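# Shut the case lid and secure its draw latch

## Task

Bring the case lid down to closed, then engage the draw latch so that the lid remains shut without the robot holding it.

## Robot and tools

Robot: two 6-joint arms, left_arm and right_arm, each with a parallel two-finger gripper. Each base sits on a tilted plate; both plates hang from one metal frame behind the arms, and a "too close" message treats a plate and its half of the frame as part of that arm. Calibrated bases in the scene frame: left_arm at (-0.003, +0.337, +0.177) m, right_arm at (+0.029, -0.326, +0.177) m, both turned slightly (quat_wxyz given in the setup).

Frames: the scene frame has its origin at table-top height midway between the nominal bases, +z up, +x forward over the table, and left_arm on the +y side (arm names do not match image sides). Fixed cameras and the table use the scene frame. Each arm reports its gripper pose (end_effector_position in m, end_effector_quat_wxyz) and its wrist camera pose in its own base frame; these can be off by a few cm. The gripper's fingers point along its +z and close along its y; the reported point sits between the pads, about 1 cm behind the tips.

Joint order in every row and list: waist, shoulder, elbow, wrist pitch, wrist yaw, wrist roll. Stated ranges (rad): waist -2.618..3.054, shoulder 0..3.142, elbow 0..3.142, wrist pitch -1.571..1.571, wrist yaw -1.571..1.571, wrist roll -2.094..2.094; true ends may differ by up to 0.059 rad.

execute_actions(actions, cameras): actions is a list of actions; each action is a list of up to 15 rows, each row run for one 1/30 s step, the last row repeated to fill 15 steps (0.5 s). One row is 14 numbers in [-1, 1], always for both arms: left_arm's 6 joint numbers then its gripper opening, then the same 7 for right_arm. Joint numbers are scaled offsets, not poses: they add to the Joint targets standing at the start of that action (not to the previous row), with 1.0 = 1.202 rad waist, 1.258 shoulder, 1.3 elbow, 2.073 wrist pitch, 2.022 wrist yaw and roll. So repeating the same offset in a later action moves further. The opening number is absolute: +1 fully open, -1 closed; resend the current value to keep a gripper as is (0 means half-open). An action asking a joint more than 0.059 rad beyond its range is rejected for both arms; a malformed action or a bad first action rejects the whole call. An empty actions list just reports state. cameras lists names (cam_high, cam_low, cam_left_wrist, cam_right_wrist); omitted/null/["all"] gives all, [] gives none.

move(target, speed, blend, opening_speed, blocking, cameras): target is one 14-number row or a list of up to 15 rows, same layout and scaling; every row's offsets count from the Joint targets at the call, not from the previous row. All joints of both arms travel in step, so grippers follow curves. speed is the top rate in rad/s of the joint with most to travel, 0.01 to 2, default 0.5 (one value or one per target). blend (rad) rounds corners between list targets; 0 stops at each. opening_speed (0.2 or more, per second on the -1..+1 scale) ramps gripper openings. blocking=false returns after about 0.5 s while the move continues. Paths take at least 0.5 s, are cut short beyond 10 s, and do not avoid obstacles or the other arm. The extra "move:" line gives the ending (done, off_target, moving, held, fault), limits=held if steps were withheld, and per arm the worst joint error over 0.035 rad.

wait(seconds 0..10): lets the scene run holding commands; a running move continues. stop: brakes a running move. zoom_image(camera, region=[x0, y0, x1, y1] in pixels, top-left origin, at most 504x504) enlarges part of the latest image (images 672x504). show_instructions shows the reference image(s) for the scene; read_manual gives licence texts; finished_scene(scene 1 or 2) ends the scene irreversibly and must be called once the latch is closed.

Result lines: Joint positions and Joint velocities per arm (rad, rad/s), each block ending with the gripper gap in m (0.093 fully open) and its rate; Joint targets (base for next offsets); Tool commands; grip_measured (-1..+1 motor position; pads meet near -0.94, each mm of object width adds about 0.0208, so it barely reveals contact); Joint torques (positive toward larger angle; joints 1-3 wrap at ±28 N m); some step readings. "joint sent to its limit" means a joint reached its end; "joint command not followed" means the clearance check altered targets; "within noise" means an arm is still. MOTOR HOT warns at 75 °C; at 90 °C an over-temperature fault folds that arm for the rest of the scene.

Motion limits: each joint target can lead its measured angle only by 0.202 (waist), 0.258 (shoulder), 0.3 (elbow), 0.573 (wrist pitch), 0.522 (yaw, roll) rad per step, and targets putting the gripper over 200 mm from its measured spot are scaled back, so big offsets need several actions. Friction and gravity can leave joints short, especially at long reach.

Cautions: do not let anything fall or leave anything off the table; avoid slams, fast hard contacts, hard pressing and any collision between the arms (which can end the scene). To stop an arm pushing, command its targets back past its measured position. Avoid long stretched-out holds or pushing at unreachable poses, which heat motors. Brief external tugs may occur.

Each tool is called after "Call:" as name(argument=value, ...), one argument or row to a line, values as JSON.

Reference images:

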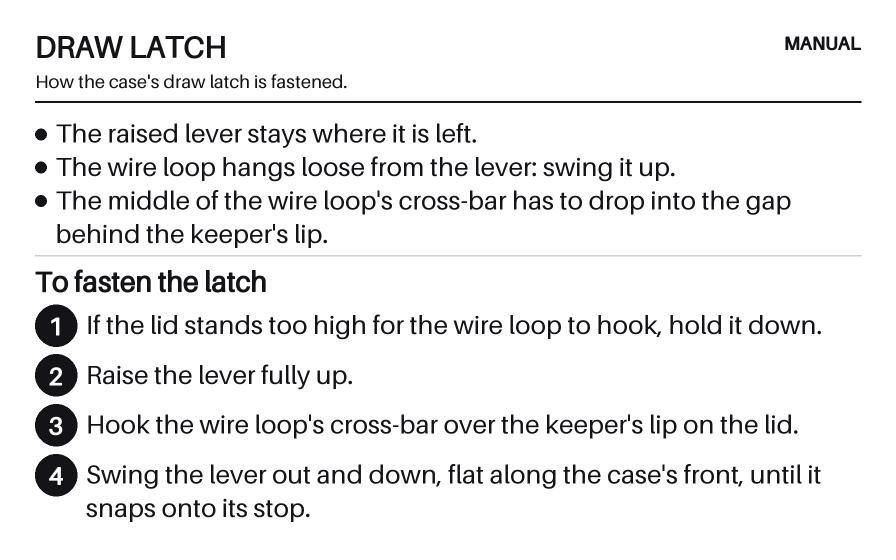

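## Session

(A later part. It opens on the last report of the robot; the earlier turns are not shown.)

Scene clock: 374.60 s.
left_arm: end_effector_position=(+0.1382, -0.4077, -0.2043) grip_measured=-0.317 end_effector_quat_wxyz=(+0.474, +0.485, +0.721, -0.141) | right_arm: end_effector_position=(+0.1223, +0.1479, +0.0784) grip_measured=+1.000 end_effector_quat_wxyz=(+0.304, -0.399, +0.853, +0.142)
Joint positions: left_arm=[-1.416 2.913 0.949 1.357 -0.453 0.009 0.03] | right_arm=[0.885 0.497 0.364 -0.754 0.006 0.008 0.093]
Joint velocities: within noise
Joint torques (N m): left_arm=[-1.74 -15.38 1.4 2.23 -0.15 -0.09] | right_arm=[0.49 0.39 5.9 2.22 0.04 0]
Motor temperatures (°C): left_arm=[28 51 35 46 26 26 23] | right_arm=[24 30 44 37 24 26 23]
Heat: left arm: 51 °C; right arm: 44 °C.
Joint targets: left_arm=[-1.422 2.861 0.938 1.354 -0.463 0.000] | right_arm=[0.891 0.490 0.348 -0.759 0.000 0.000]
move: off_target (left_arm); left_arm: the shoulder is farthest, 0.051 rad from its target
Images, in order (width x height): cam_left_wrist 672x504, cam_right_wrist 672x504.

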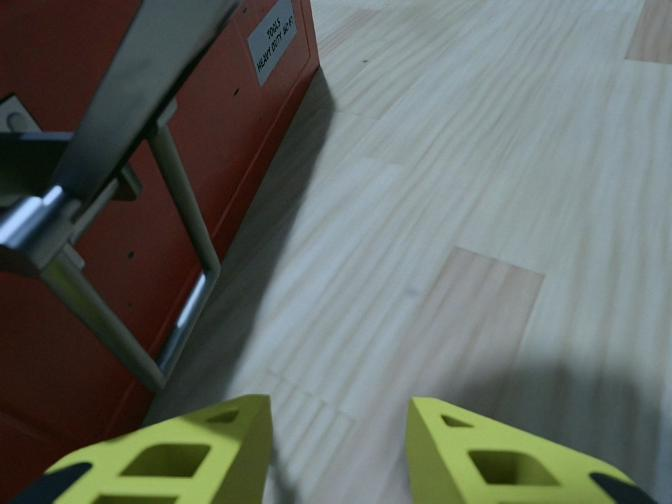

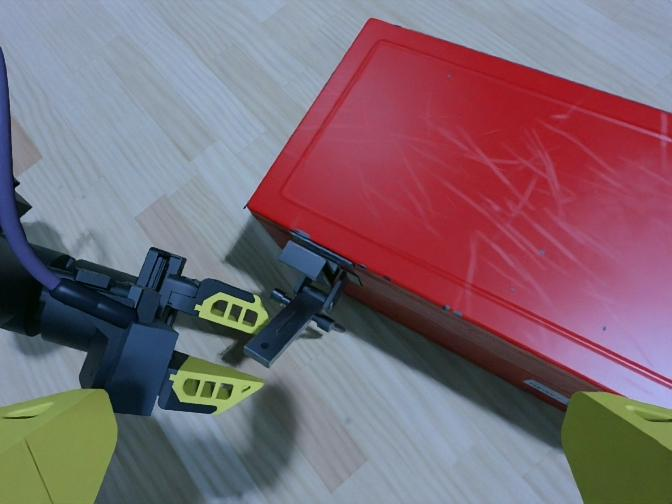

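Call:
move(
  target=[0.087,-0.013,-0.091,0.082,0.052,0,-0.6,0,0,0,0,0,0,1],
  speed=0.3,
  cameras=["cam_left_wrist","cam_right_wrist"],
)

Scene clock: 387.40 s.
left_arm: end_effector_position=(+0.1584, -0.3788, -0.1918) grip_measured=-0.598 end_effector_quat_wxyz=(+0.470, +0.464, +0.733, -0.160) | right_arm: end_effector_position=(+0.1223, +0.1479, +0.0784) grip_measured=+1.000 end_effector_quat_wxyz=(+0.304, -0.399, +0.853, +0.142)
Joint positions: left_arm=[-1.322 2.897 0.828 1.496 -0.367 0.009 0.016] | right_arm=[0.885 0.497 0.364 -0.754 0.006 0.008 0.093]
Joint velocities: within noise
Joint torques (N m): left_arm=[-0.92 -14.75 0.96 2.63 0.05 -0.08] | right_arm=[0.49 0.39 5.9 2.22 0.04 0]
Motor temperatures (°C): left_arm=[28 61 34 47 26 26 23] | right_arm=[24 30 44 37 24 26 23]
Heat: left arm: 61 °C; right arm: 44 °C.
Joint targets: left_arm=[-1.318 2.845 0.820 1.524 -0.358 0.000] | right_arm=[0.891 0.490 0.348 -0.759 0.000 0.000]
move: off_target (left_arm); left_arm: the shoulder is farthest, 0.052 rad from its target
Images, in order (width x height): cam_left_wrist 672x504, cam_right_wrist 672x504.

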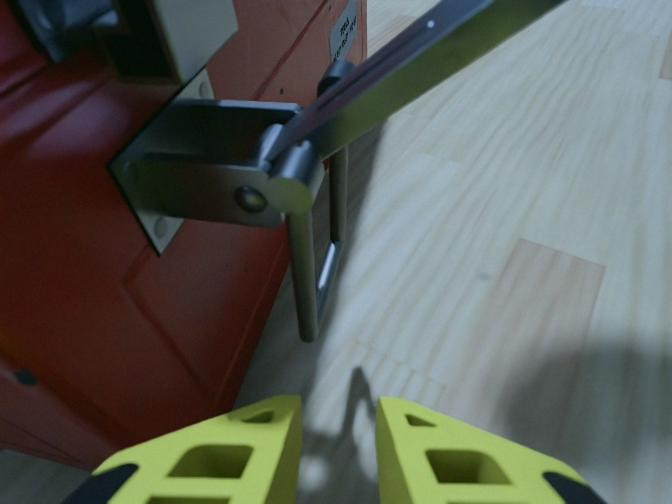

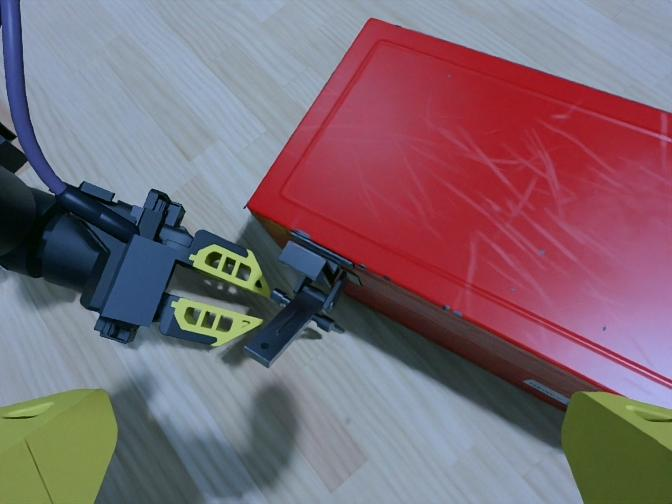

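Call:
move(
  target=[0.043,0.016,0.092,-0.043,0.019,0,-0.6,0,0,0,0,0,0,1],
  speed=0.25,
  cameras=["cam_left_wrist"],
)

Scene clock: 397.50 s.
left_arm: end_effector_position=(+0.1804, -0.4012, -0.1904) grip_measured=-0.598 end_effector_quat_wxyz=(+0.478, +0.447, +0.736, -0.174) | right_arm: end_effector_position=(+0.1223, +0.1479, +0.0784) grip_measured=+1.000 end_effector_quat_wxyz=(+0.304, -0.399, +0.853, +0.142)
Joint positions: left_arm=[-1.272 2.897 0.925 1.438 -0.328 0.009 0.016] | right_arm=[0.885 0.497 0.364 -0.754 0.006 0.008 0.093]
Joint velocities: within noise
Joint torques (N m): left_arm=[-0.92 -13.53 3.85 2.29 0.08 -0.08] | right_arm=[0.5 0.39 5.9 2.22 0.04 0]
Motor temperatures (°C): left_arm=[28 64 34 47 26 26 23] | right_arm=[24 30 44 37 24 26 23]
Heat: left arm: 64 °C; right arm: 44 °C.
Joint targets: left_arm=[-1.266 2.865 0.940 1.435 -0.320 0.000] | right_arm=[0.891 0.490 0.348 -0.759 0.000 0.000]
move: done
Images, in order (width x height): cam_left_wrist 672x504.

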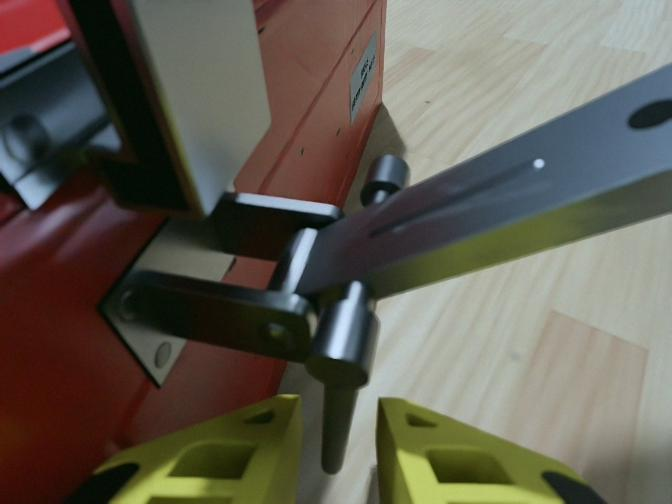

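Call:
move(
  target=[
    [-0.062,0,0.022,-0.005,-0.032,0,-0.44,0,0,0,0,0,0,1],
    [-0.107,-0.021,-0.008,-0.023,-0.059,0,-0.316,0,0,0,0,0,0,1],
    [-0.130,-0.057,-0.027,-0.039,-0.070,0,-0.316,0,0,0,0,0,0,1],
  ],
  speed=0.2,
  cameras=["cam_left_wrist","cam_right_wrist"],
)

Scene clock: 404.27 s.
left_arm: end_effector_position=(+0.1395, -0.4134, -0.1841) grip_measured=-0.317 end_effector_quat_wxyz=(+0.481, +0.479, +0.719, -0.149) | right_arm: end_effector_position=(+0.1223, +0.1479, +0.0784) grip_measured=+1.000 end_effector_quat_wxyz=(+0.304, -0.399, +0.853, +0.142)
Joint positions: left_arm=[-1.415 2.848 0.913 1.353 -0.453 0.007 0.03] | right_arm=[0.885 0.497 0.364 -0.754 0.006 0.008 0.093]
Joint velocities: within noise
Joint torques (N m): left_arm=[-1.8 -15.56 1.83 2.3 -0.12 -0.07] | right_arm=[0.49 0.39 5.9 2.22 0.04 0]
Motor temperatures (°C): left_arm=[28 65 34 47 26 26 23] | right_arm=[24 30 44 38 24 26 23]
Heat: left arm: 65 °C; right arm: 44 °C.
Joint targets: left_arm=[-1.422 2.793 0.905 1.354 -0.461 0.000] | right_arm=[0.891 0.490 0.348 -0.759 0.000 0.000]
move: off_target (left_arm); target 2's new numbers were sent with left_arm's shoulder 0.056 rad from that target; left_arm: the shoulder is farthest, 0.055 rad from its target
Images, in order (width x height): cam_left_wrist 672x504, cam_right_wrist 672x504.

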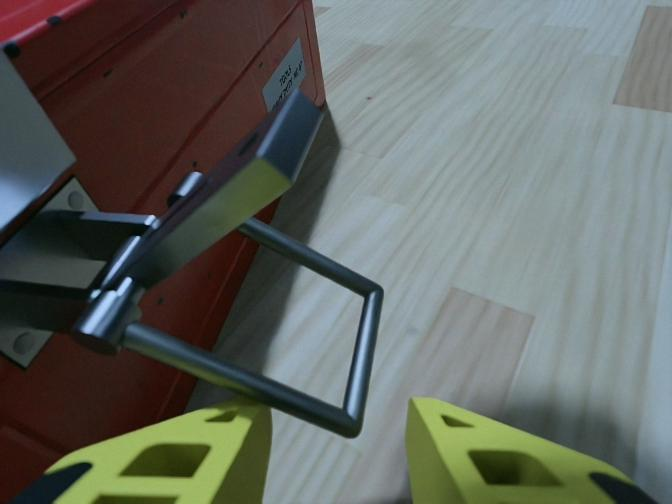

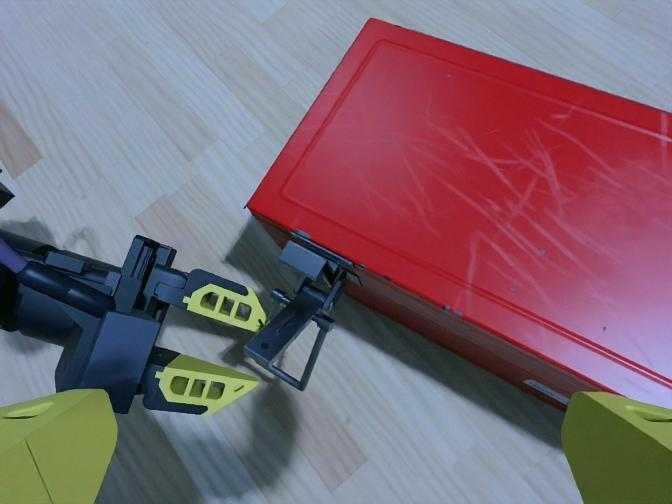

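Call:
move(
  target=[
    [-0.011,-0.036,-0.009,-0.012,-0.004,0,-0.316,0,0,0,0,0,0,1],
    [-0.007,-0.079,-0.03,-0.025,-0.003,0,-0.316,0,0,0,0,0,0,1],
  ],
  speed=0.2,
  blend=0.02,
  cameras=["cam_left_wrist","cam_right_wrist"],
)

Scene clock: 416.53 s.
left_arm: end_effector_position=(+0.1359, -0.4201, -0.1608) grip_measured=-0.317 end_effector_quat_wxyz=(+0.481, +0.482, +0.717, -0.149) | right_arm: end_effector_position=(+0.1223, +0.1479, +0.0784) grip_measured=+1.000 end_effector_quat_wxyz=(+0.304, -0.399, +0.853, +0.142)
Joint positions: left_arm=[-1.428 2.749 0.872 1.296 -0.46 0.007 0.03] | right_arm=[0.885 0.497 0.364 -0.754 0.006 0.008 0.093]
Joint velocities: within noise
Joint torques (N m): left_arm=[-1.4 -15.54 2.4 2.36 -0.13 -0.08] | right_arm=[0.49 0.38 5.9 2.22 0.05 0]
Motor temperatures (°C): left_arm=[28 65 34 48 26 26 23] | right_arm=[24 30 44 38 24 26 23]
Heat: left arm: 65 °C; right arm: 44 °C.
Joint targets: left_arm=[-1.430 2.694 0.866 1.302 -0.467 0.000] | right_arm=[0.891 0.490 0.348 -0.759 0.000 0.000]
move: off_target (left_arm); left_arm: the shoulder is farthest, 0.056 rad from its target
Images, in order (width x height): cam_left_wrist 672x504, cam_right_wrist 672x504.

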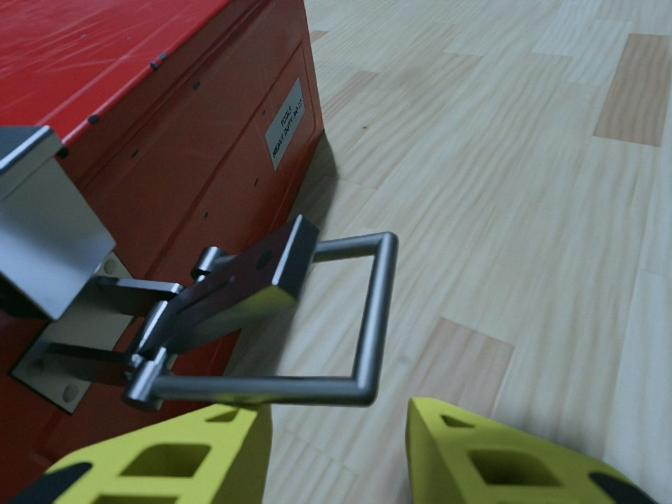

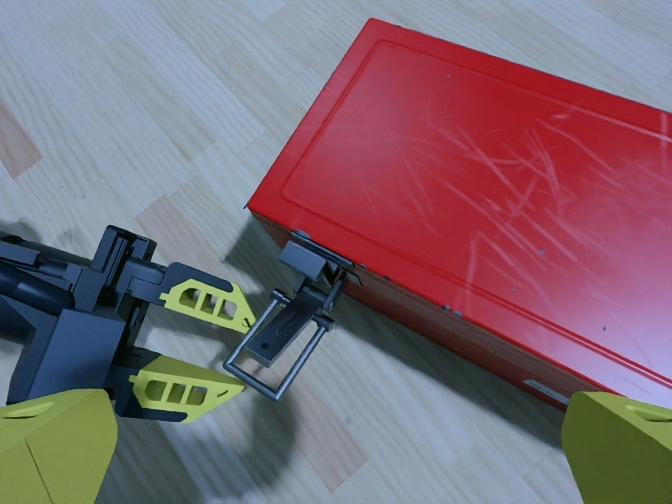

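Call:
move(
  target=[
    [0.022,-0.031,-0.015,-0.003,0.014,0,-0.316,0,0,0,0,0,0,1],
    [0.036,-0.048,-0.024,-0.006,0.021,0,-0.316,0,0,0,0,0,0,1],
  ],
  speed=0.2,
  blend=0.02,
  cameras=["cam_left_wrist","cam_right_wrist"],
)

Scene clock: 424.37 s.
left_arm: end_effector_position=(+0.1477, -0.4205, -0.1436) grip_measured=-0.317 end_effector_quat_wxyz=(+0.484, +0.471, +0.721, -0.156) | right_arm: end_effector_position=(+0.1223, +0.1479, +0.0784) grip_measured=+1.000 end_effector_quat_wxyz=(+0.304, -0.399, +0.853, +0.142)
Joint positions: left_arm=[-1.393 2.687 0.841 1.284 -0.435 0.007 0.03] | right_arm=[0.885 0.497 0.364 -0.754 0.006 0.008 0.093]
Joint velocities: within noise
Joint torques (N m): left_arm=[-0.75 -15.23 2.65 2.36 0.05 -0.07] | right_arm=[0.49 0.39 5.89 2.22 0.04 0]
Motor temperatures (°C): left_arm=[28 69 34 48 26 26 23] | right_arm=[24 30 44 38 24 26 23]
Heat: left arm: 69 °C; right arm: 44 °C.
Joint targets: left_arm=[-1.387 2.633 0.835 1.290 -0.425 0.000] | right_arm=[0.891 0.490 0.348 -0.759 0.000 0.000]
move: off_target (left_arm); blend cut to 0.0107 rad at target 1; left_arm: the shoulder is farthest, 0.054 rad from its target
Images, in order (width x height): cam_left_wrist 672x504, cam_right_wrist 672x504.

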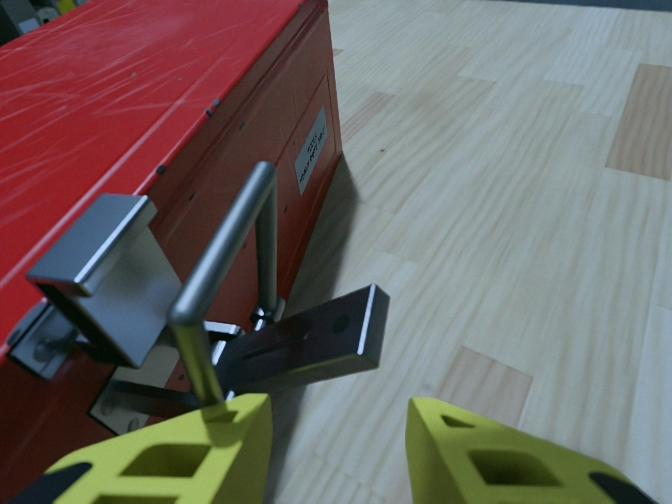

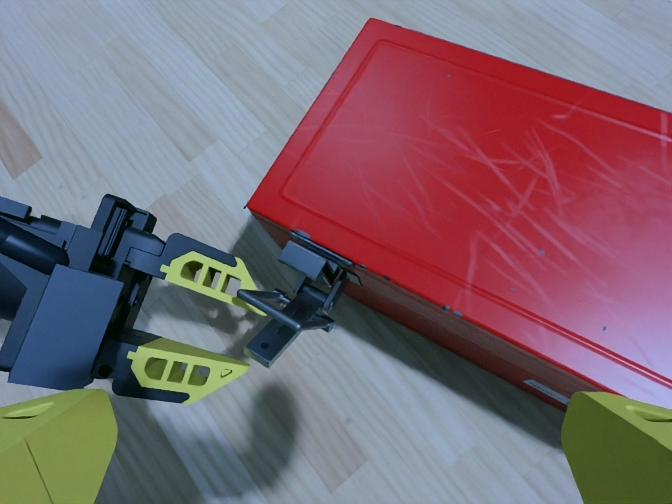

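Call:
move(
  target=[
    [0.024,-0.037,-0.018,-0.007,0.012,0,-0.316,0,0,0,0,0,0,1],
    [0.051,-0.038,-0.024,-0.002,0.026,0,-0.316,0,0,0,0,0,0,1],
  ],
  speed=0.2,
  blend=0.01,
  cameras=["cam_left_wrist","cam_right_wrist"],
)

Call:
zoom_image(
  camera="cam_left_wrist",
  region=[0, 140, 320, 440],
)

Call:
zoom_image(
  camera="cam_right_wrist",
  region=[200, 180, 380, 390],
)

Scene clock: 429.70 s.
left_arm: end_effector_position=(+0.1611, -0.4191, -0.1309) grip_measured=-0.317 end_effector_quat_wxyz=(+0.478, +0.464, +0.726, -0.171) | right_arm: end_effector_position=(+0.1223, +0.1479, +0.0784) grip_measured=+1.000 end_effector_quat_wxyz=(+0.304, -0.399, +0.853, +0.142)
Joint positions: left_arm=[-1.34 2.635 0.811 1.276 -0.37 0.007 0.03] | right_arm=[0.885 0.497 0.364 -0.754 0.006 0.008 0.093]
Joint velocities: within noise
Joint torques (N m): left_arm=[-0.06 -14.65 2.61 2.42 -0.05 -0.07] | right_arm=[0.5 0.39 5.9 2.22 0.04 0]
Motor temperatures (°C): left_arm=[28 70 34 48 26 26 23] | right_arm=[24 30 44 38 24 26 23]
Heat: left arm: 70 °C; right arm: 44 °C.
Joint targets: left_arm=[-1.326 2.586 0.804 1.285 -0.372 0.000] | right_arm=[0.891 0.490 0.348 -0.759 0.000 0.000]
move: off_target (left_arm); left_arm: the shoulder is farthest, 0.050 rad from its target
Images, in order (width x height): cam_left_wrist 672x504, cam_right_wrist 672x504.

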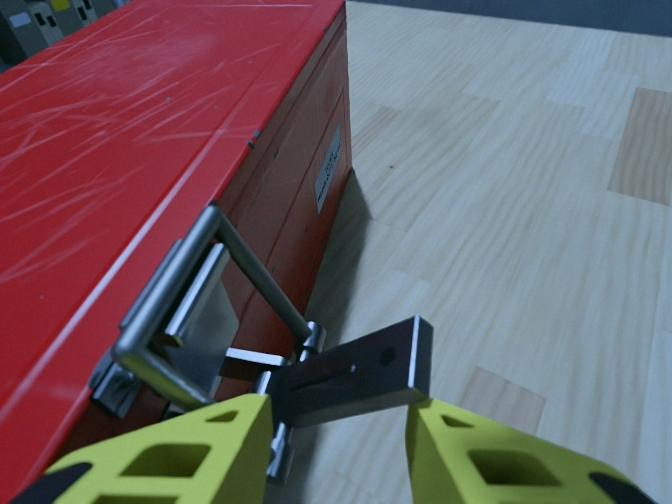

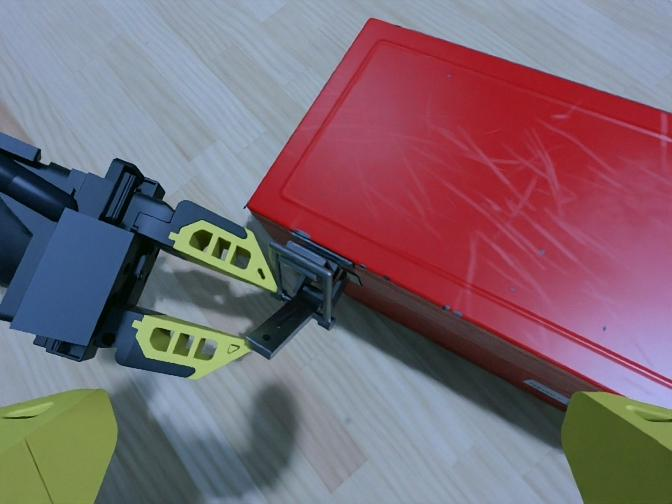

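Scaled by 1.575 from the camera's 672x504 image, which has a finer 960x720 frame.

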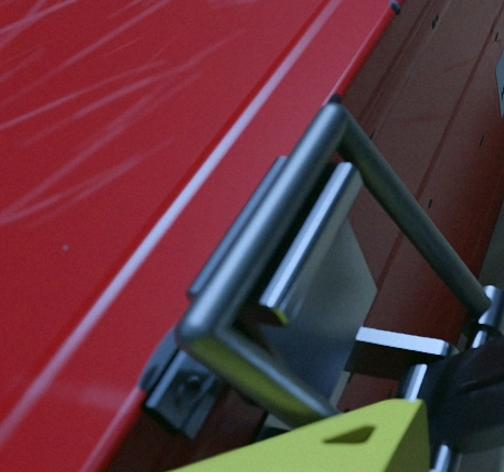

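Scaled by 2.400 from the camera's 672x504 image, which has a finer 960x720 frame.

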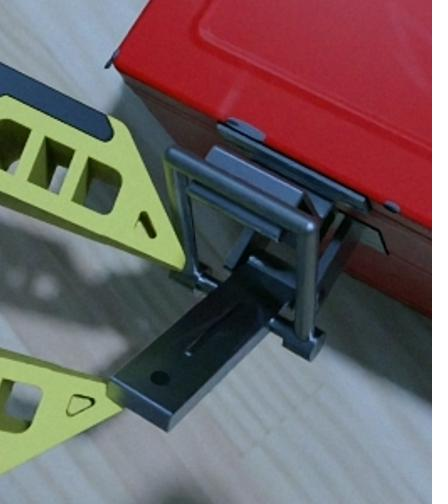

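Call:
move(
  target=[
    [-0.080,-0.084,-0.143,0.026,-0.041,0,-0.316,0,0,0,0,0,0,1],
    [-0.298,-0.181,-0.118,-0.016,-0.279,0,-0.316,0,0,0,0,0,0,1],
  ],
  speed=[0.2,0.5],
  cameras=["cam_left_wrist","cam_right_wrist","cam_low"],
)

Call:
zoom_image(
  camera="cam_left_wrist",
  region=[230, 300, 430, 460],
)

Call:
zoom_image(
  camera="cam_right_wrist",
  region=[200, 180, 380, 390],
)

Scene clock: 450.13 s.
left_arm: end_effector_position=(+0.0927, -0.3889, -0.0472) grip_measured=-0.317 end_effector_quat_wxyz=(+0.588, +0.429, +0.682, -0.075) | right_arm: end_effector_position=(+0.1223, +0.1479, +0.0784) grip_measured=+1.000 end_effector_quat_wxyz=(+0.304, -0.399, +0.853, +0.142)
Joint positions: left_arm=[-1.68 2.402 0.627 1.257 -0.926 0.007 0.03] | right_arm=[0.885 0.497 0.364 -0.754 0.006 0.008 0.093]
Joint velocities: within noise
Joint torques (N m): left_arm=[-1.11 -12.68 5.78 2.04 -0.22 -0.09] | right_arm=[0.5 0.38 5.9 2.22 0.04 0]
Motor temperatures (°C): left_arm=[27 67 34 48 26 26 23] | right_arm=[24 29 44 38 24 26 23]
Heat: left arm: 67 °C; right arm: 44 °C.
Joint targets: left_arm=[-1.684 2.358 0.650 1.252 -0.936 0.000] | right_arm=[0.891 0.490 0.348 -0.759 0.000 0.000]
move: off_target (left_arm); left_arm: the shoulder is farthest, 0.043 rad from its target
Images, in order (width x height): cam_low 672x504, cam_left_wrist 672x504, cam_right_wrist 672x504.

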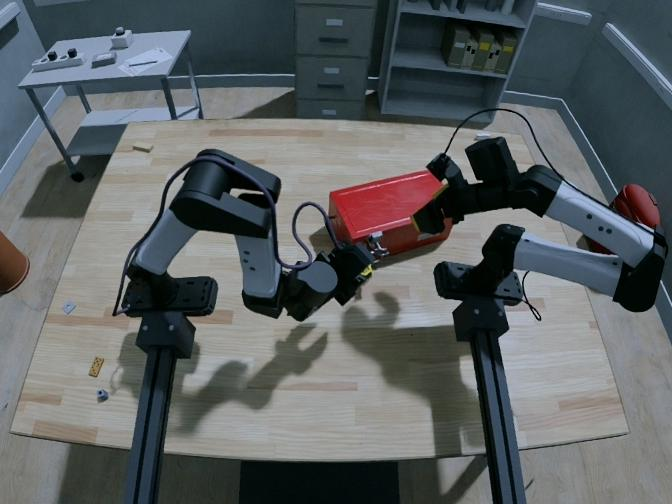

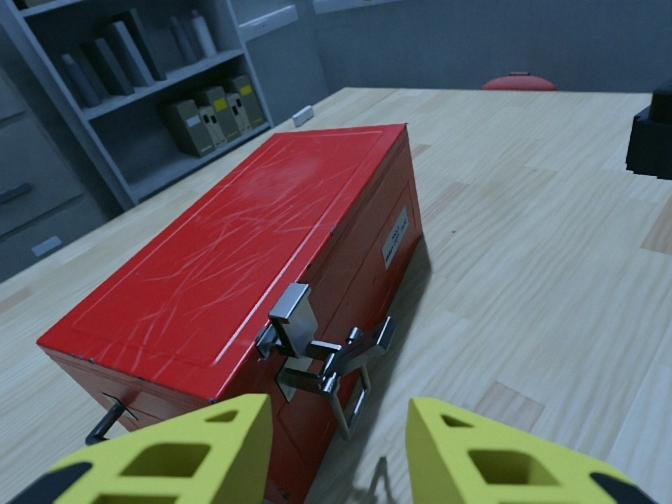

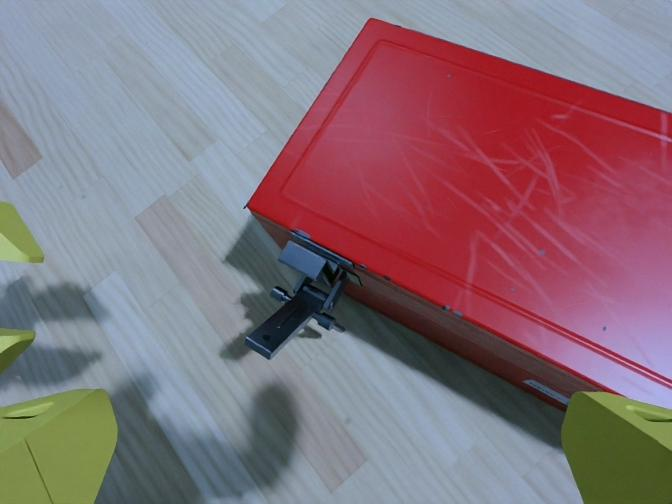

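Scaled by 2.520 from the camera's 672x504 image, which has a finer 960x720 frame.

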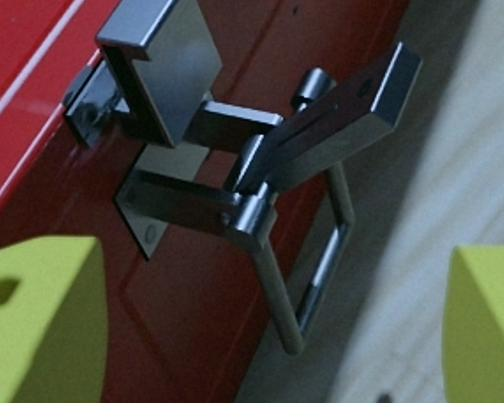

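Scaled by 2.400 from the camera's 672x504 image, which has a finer 960x720 frame.

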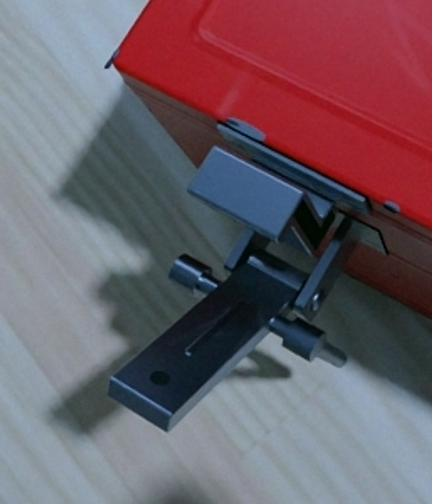

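Call:
move(
  target=[0,0.042,0,0,0,0,-0.6,0,0,0,0,0,0,1],
  speed=0.2,
  cameras=[],
)

Scene clock: 461.23 s.
left_arm: end_effector_position=(+0.0928, -0.3888, -0.0473) grip_measured=-0.598 end_effector_quat_wxyz=(+0.588, +0.429, +0.682, -0.074) | right_arm: end_effector_position=(+0.1223, +0.1479, +0.0784) grip_measured=+1.000 end_effector_quat_wxyz=(+0.304, -0.399, +0.853, +0.142)
Joint positions: left_arm=[-1.68 2.402 0.627 1.256 -0.927 0.007 0.016] | right_arm=[0.885 0.497 0.364 -0.754 0.006 0.008 0.093]
Joint velocities: within noise
Joint torques (N m): left_arm=[-1.06 -7.87 5.79 2.06 -0.23 -0.09] | right_arm=[0.5 0.39 5.89 2.22 0.04 0]
Motor temperatures (°C): left_arm=[27 68 34 47 26 26 23] | right_arm=[24 29 44 38 24 26 23]
Heat: left arm: 68 °C; right arm: 44 °C.
Joint targets: left_arm=[-1.684 2.411 0.650 1.253 -0.936 0.000] | right_arm=[0.891 0.490 0.348 -0.759 0.000 0.000]
move: done
No camera images: "cameras" was empty.

Call:
move(
  target=[
    [0.265,0.15,-0.008,0.073,0.261,0,-0.6,0,0,0,0,0,0,1],
    [0.304,0.395,0.15,0.131,0.286,0,-0.6,0,0,0,0,0,0,1],
    [0.348,0.398,0.225,0.087,0.305,0,-0.6,0,0,0,0,0,0,1],
  ],
  speed=[0.6,0.4,0.25],
  cameras=["cam_left_wrist"],
)

Scene clock: 472.73 s.
left_arm: end_effector_position=(+0.1808, -0.4014, -0.1909) grip_measured=-0.598 end_effector_quat_wxyz=(+0.478, +0.446, +0.736, -0.174) | right_arm: end_effector_position=(+0.1223, +0.1479, +0.0784) grip_measured=+1.000 end_effector_quat_wxyz=(+0.304, -0.399, +0.853, +0.142)
Joint positions: left_arm=[-1.271 2.898 0.928 1.436 -0.328 0.007 0.016] | right_arm=[0.885 0.497 0.364 -0.754 0.006 0.008 0.093]
Joint velocities: within noise
Joint torques (N m): left_arm=[-0.99 -9.43 3.86 2.3 0.09 -0.06] | right_arm=[0.49 0.39 5.9 2.22 0.04 0]
Motor temperatures (°C): left_arm=[27 63 35 47 26 26 23] | right_arm=[24 29 44 38 24 26 23]
Heat: left arm: 63 °C; right arm: 44 °C.
Joint targets: left_arm=[-1.266 2.912 0.943 1.433 -0.320 0.000] | right_arm=[0.891 0.490 0.348 -0.759 0.000 0.000]
move: done
Images, in order (width x height): cam_left_wrist 672x504.

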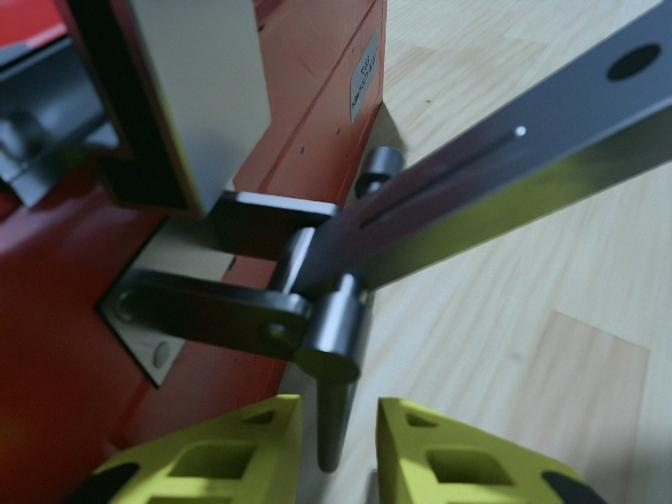

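Call:
move(
  target=[
    [-0.062,0,0.019,-0.002,-0.032,0,-0.44,0,0,0,0,0,0,1],
    [-0.107,-0.059,-0.01,-0.023,-0.059,0,-0.316,0,0,0,0,0,0,1],
    [-0.130,-0.095,-0.029,-0.039,-0.07,0,-0.316,0,0,0,0,0,0,1],
    [-0.136,-0.173,-0.059,-0.064,-0.073,0,-0.316,0,0,0,0,0,0,1],
    [-0.101,-0.222,-0.083,-0.069,-0.052,0,-0.316,0,0,0,0,0,0,1],
    [-0.05,-0.259,-0.107,-0.072,-0.026,0,-0.316,0,0,0,0,0,0,1],
  ],
  speed=0.2,
  blend=0.01,
  cameras=["cam_left_wrist"],
)

Call:
move(
  target=[0.032,-0.003,-0.004,0.003,0.018,0,-0.316,0,0,0,0,0,0,1],
  speed=0.15,
  cameras=["cam_left_wrist","cam_right_wrist"],
)

Call:
zoom_image(
  camera="cam_left_wrist",
  region=[0, 140, 320, 440],
)

Call:
zoom_image(
  camera="cam_right_wrist",
  region=[200, 180, 380, 390],
)

Scene clock: 485.73 s.
left_arm: end_effector_position=(+0.1607, -0.4176, -0.1333) grip_measured=-0.317 end_effector_quat_wxyz=(+0.475, +0.466, +0.727, -0.171) | right_arm: end_effector_position=(+0.1223, +0.1479, +0.0784) grip_measured=+1.000 end_effector_quat_wxyz=(+0.304, -0.399, +0.853, +0.142)
Joint positions: left_arm=[-1.339 2.64 0.81 1.277 -0.367 0.007 0.03] | right_arm=[0.885 0.497 0.364 -0.754 0.006 0.008 0.093]
Joint velocities: within noise
Joint torques (N m): left_arm=[-0.2 -15.17 2.66 2.39 -0.08 -0.06] | right_arm=[0.5 0.39 5.9 2.22 0.04 0]
Motor temperatures (°C): left_arm=[27 62 34 47 26 26 23] | right_arm=[24 29 44 38 24 26 23]
Heat: left arm: 62 °C; right arm: 44 °C.
Joint targets: left_arm=[-1.326 2.586 0.803 1.284 -0.372 0.000] | right_arm=[0.891 0.490 0.348 -0.759 0.000 0.000]
move: off_target (left_arm); blend cut to 0 rad at target 2; target 2's new numbers were sent with left_arm's shoulder 0.055 rad from that target; left_arm: the shoulder is farthest, 0.054 rad from its target
Images, in order (width x height): cam_left_wrist 672x504.

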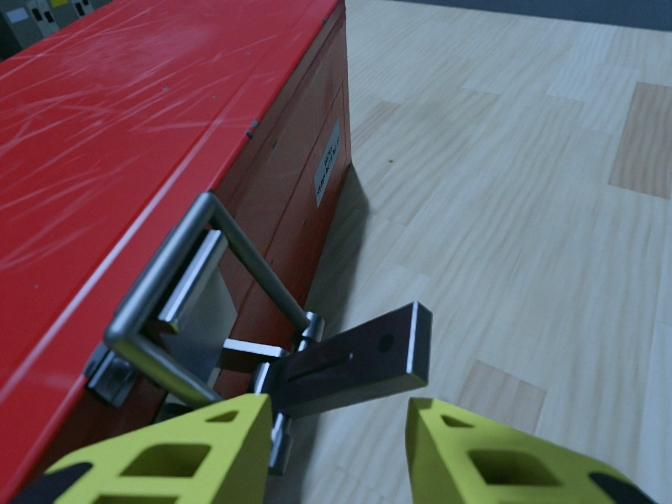

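Scene clock: 486.57 s.
left_arm: end_effector_position=(+0.1635, -0.4160, -0.1331) grip_measured=-0.317 end_effector_quat_wxyz=(+0.464, +0.469, +0.729, -0.183) | right_arm: end_effector_position=(+0.1223, +0.1479, +0.0784) grip_measured=+1.000 end_effector_quat_wxyz=(+0.304, -0.399, +0.853, +0.142)
Joint positions: left_arm=[-1.313 2.631 0.799 1.277 -0.314 0.007 0.03] | right_arm=[0.885 0.497 0.364 -0.754 0.006 0.008 0.093]
Joint velocities: within noise
Joint torques (N m): left_arm=[0.81 -14.54 3.22 2.48 -0.24 -0.06] | right_arm=[0.49 0.38 5.9 2.22 0.04 0]
Motor temperatures (°C): left_arm=[27 62 34 47 26 26 23] | right_arm=[24 29 44 38 24 26 23]
Heat: left arm: 62 °C; right arm: 44 °C.
Joint targets: left_arm=[-1.288 2.582 0.798 1.290 -0.336 0.000] | right_arm=[0.891 0.490 0.348 -0.759 0.000 0.000]
move: off_target (left_arm); left_arm: the shoulder is farthest, 0.049 rad from its target
Images, in order (width x height): cam_left_wrist 672x504, cam_right_wrist 672x504.

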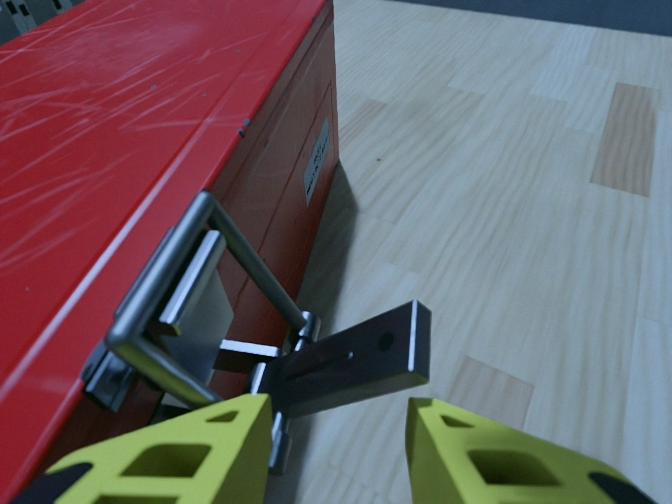

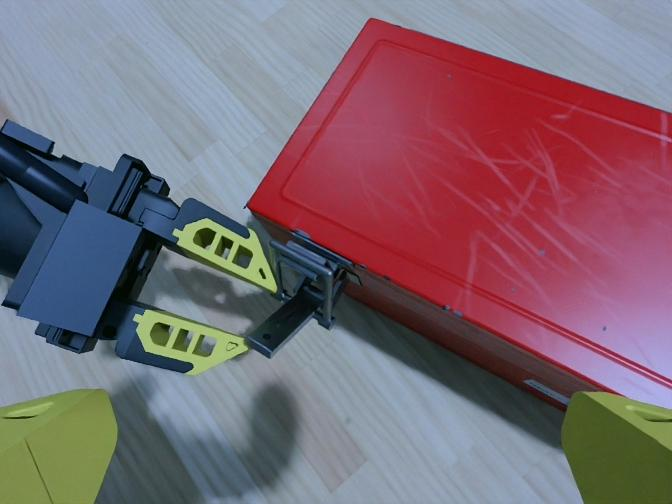

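Scaled by 1.575 from the camera's 672x504 image, which has a finer 960x720 frame.

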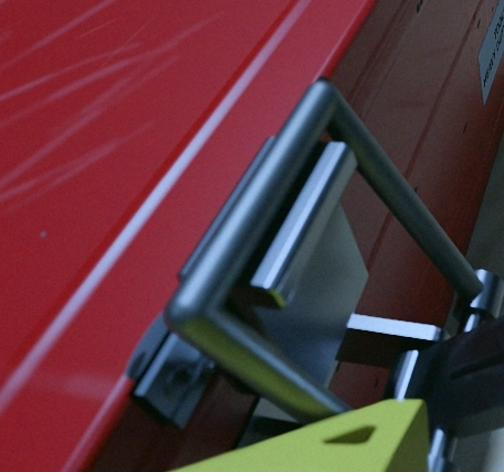

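Scaled by 2.400 from the camera's 672x504 image, which has a finer 960x720 frame.

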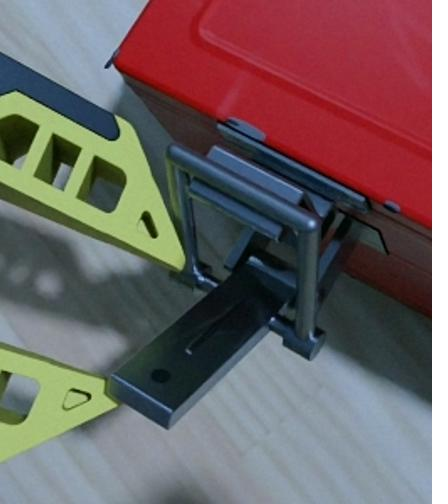

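Call:
move(
  target=[0.01,0.02,0,0,0.008,0,-0.6,0,0,0,0,0,0,1],
  speed=0.2,
  opening_speed=0.5,
  cameras=["cam_left_wrist"],
)

Call:
zoom_image(
  camera="cam_right_wrist",
  region=[200, 180, 380, 390],
)

Scene clock: 535.90 s.
left_arm: end_effector_position=(+0.1698, -0.4139, -0.1330) grip_measured=-0.598 end_effector_quat_wxyz=(+0.464, +0.465, +0.732, -0.184) | right_arm: end_effector_position=(+0.1223, +0.1479, +0.0784) grip_measured=+1.000 end_effector_quat_wxyz=(+0.304, -0.399, +0.853, +0.142)
Joint positions: left_arm=[-1.293 2.63 0.798 1.279 -0.3 0.007 0.016] | right_arm=[0.885 0.497 0.364 -0.754 0.006 0.008 0.093]
Joint velocities: within noise
Joint torques (N m): left_arm=[0.12 -12.26 3.37 2.46 -0.19 -0.06] | right_arm=[0.5 0.39 5.9 2.22 0.04 0]
Motor temperatures (°C): left_arm=[28 68 33 49 26 26 23] | right_arm=[24 29 44 38 24 26 23]
Heat: left arm: 68 °C; right arm: 44 °C.
Joint targets: left_arm=[-1.275 2.607 0.798 1.290 -0.319 0.000] | right_arm=[0.891 0.490 0.348 -0.759 0.000 0.000]
move: done
Images, in order (width x height): cam_left_wrist 672x504.

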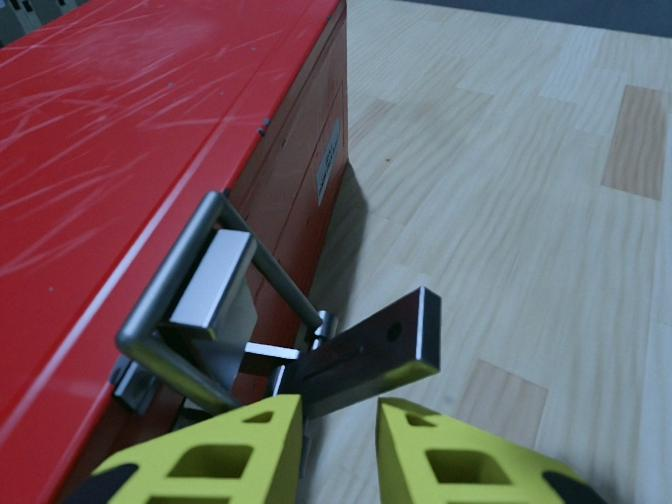

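This scene's latest camera images include none from cam_right_wrist. They are from: cam_left_wrist. cam_right_wrist's image comes with the result of a call that names it in "cameras".

Call:
zoom_image(
  camera="cam_left_wrist",
  region=[80, 170, 320, 430],
)

Call:
execute_actions(
  actions=[],
  cameras=["cam_right_wrist","cam_low"],
)

Call:
zoom_image(
  camera="cam_right_wrist",
  region=[200, 180, 380, 390],
)

Scaled by 1.938 from the camera's 672x504 image, which has a finer 960x720 frame.

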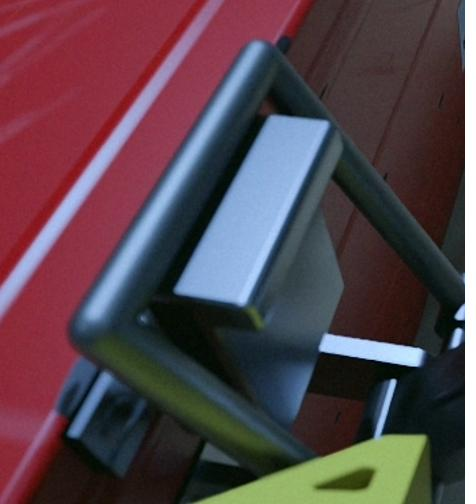

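Scene clock: 539.47 s.
left_arm: end_effector_position=(+0.1698, -0.4139, -0.1330) grip_measured=-0.598 end_effector_quat_wxyz=(+0.464, +0.465, +0.732, -0.184) | right_arm: end_effector_position=(+0.1223, +0.1479, +0.0784) grip_measured=+1.000 end_effector_quat_wxyz=(+0.304, -0.399, +0.853, +0.142)
Joint positions: left_arm=[-1.293 2.63 0.798 1.279 -0.3 0.007 0.016] | right_arm=[0.885 0.497 0.364 -0.754 0.006 0.008 0.093]
Joint velocities: within noise
Joint torques (N m): left_arm=[0.12 -12.27 3.33 2.46 -0.19 -0.06] | right_arm=[0.5 0.39 5.9 2.22 0.04 0]
Motor temperatures (°C): left_arm=[28 68 33 49 26 26 23] | right_arm=[24 29 44 38 24 26 23]
Heat: left arm: 68 °C; right arm: 44 °C.
Joint targets: left_arm=[-1.276 2.607 0.798 1.290 -0.319 0.000] | right_arm=[0.891 0.490 0.348 -0.759 0.000 0.000]
Tool commands: left_gripper/opening=-0.6 right_gripper/opening=+1.0
Images, in order (width x height): cam_low 672x504, cam_right_wrist 672x504.

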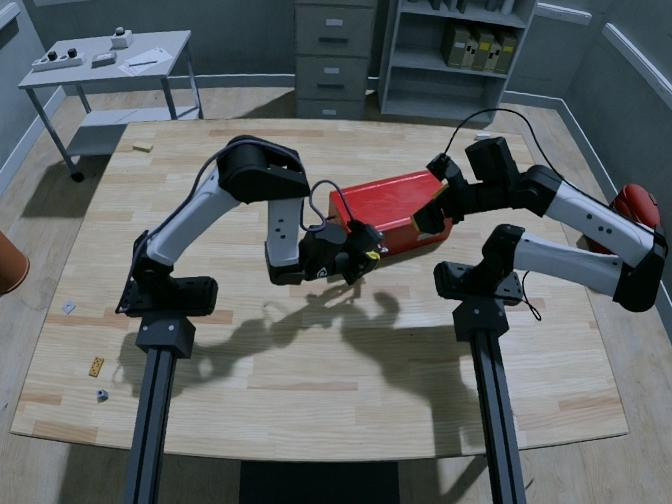

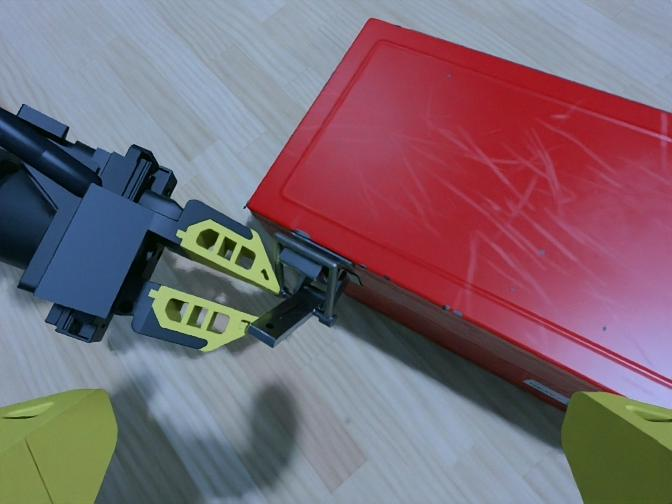

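Scaled by 2.400 from the camera's 672x504 image, which has a finer 960x720 frame.

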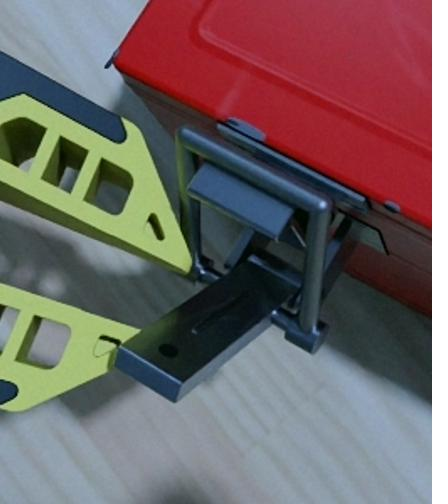

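Call:
move(
  target=[
    [-0.114,-0.1,-0.138,0.023,-0.067,0,-0.6,0,0,0,0,0,0,1],
    [-0.3,-0.16,-0.114,-0.018,-0.3,0,-0.6,0,0,0,0,0,0,1],
  ],
  speed=[0.15,0.5],
  cameras=["cam_left_wrist","cam_right_wrist"],
)

Call:
zoom_image(
  camera="cam_left_wrist",
  region=[230, 250, 430, 450],
)

Call:
zoom_image(
  camera="cam_right_wrist",
  region=[200, 180, 380, 390],
)

Scene clock: 547.70 s.
left_arm: end_effector_position=(+0.1105, -0.3773, -0.0651) grip_measured=-0.599 end_effector_quat_wxyz=(+0.578, +0.429, +0.692, -0.048) | right_arm: end_effector_position=(+0.1223, +0.1479, +0.0784) grip_measured=+1.000 end_effector_quat_wxyz=(+0.304, -0.399, +0.853, +0.142)
Joint positions: left_arm=[-1.632 2.451 0.629 1.256 -0.916 0.007 0.016] | right_arm=[0.885 0.497 0.364 -0.754 0.006 0.008 0.093]
Joint velocities: within noise
Joint torques (N m): left_arm=[-1.16 -12.89 5.34 2.04 -0.27 -0.08] | right_arm=[0.5 0.39 5.9 2.23 0.04 0]
Motor temperatures (°C): left_arm=[27 68 33 49 26 26 23] | right_arm=[24 29 44 38 24 26 23]
Heat: left arm: 68 °C; right arm: 44 °C.
Joint targets: left_arm=[-1.636 2.406 0.650 1.252 -0.926 0.000] | right_arm=[0.891 0.490 0.348 -0.759 0.000 0.000]
move: off_target (left_arm); left_arm: the shoulder is farthest, 0.045 rad from its target
Images, in order (width x height): cam_left_wrist 672x504, cam_right_wrist 672x504.

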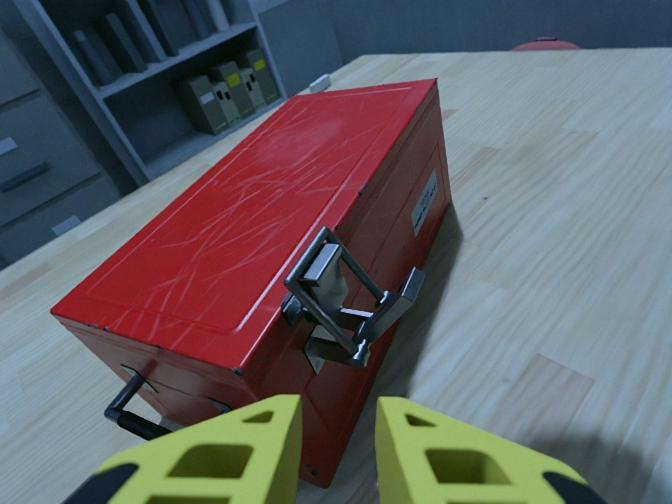

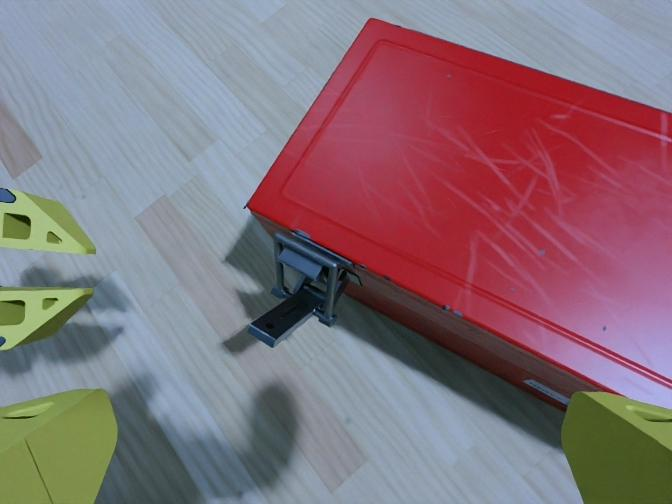

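Scaled by 2.520 from the camera's 672x504 image, which has a finer 960x720 frame.

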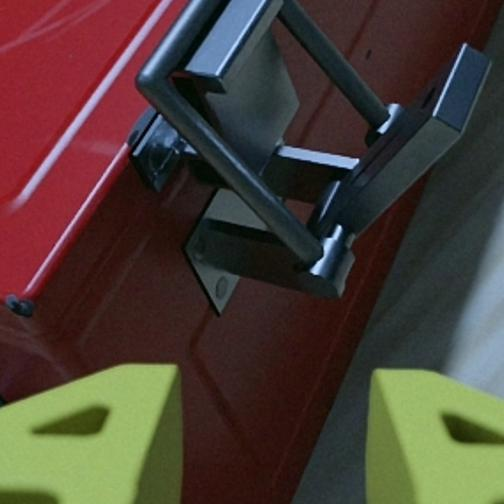

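Scaled by 2.400 from the camera's 672x504 image, which has a finer 960x720 frame.

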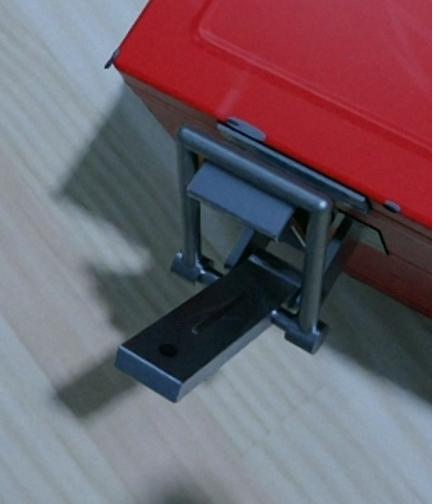

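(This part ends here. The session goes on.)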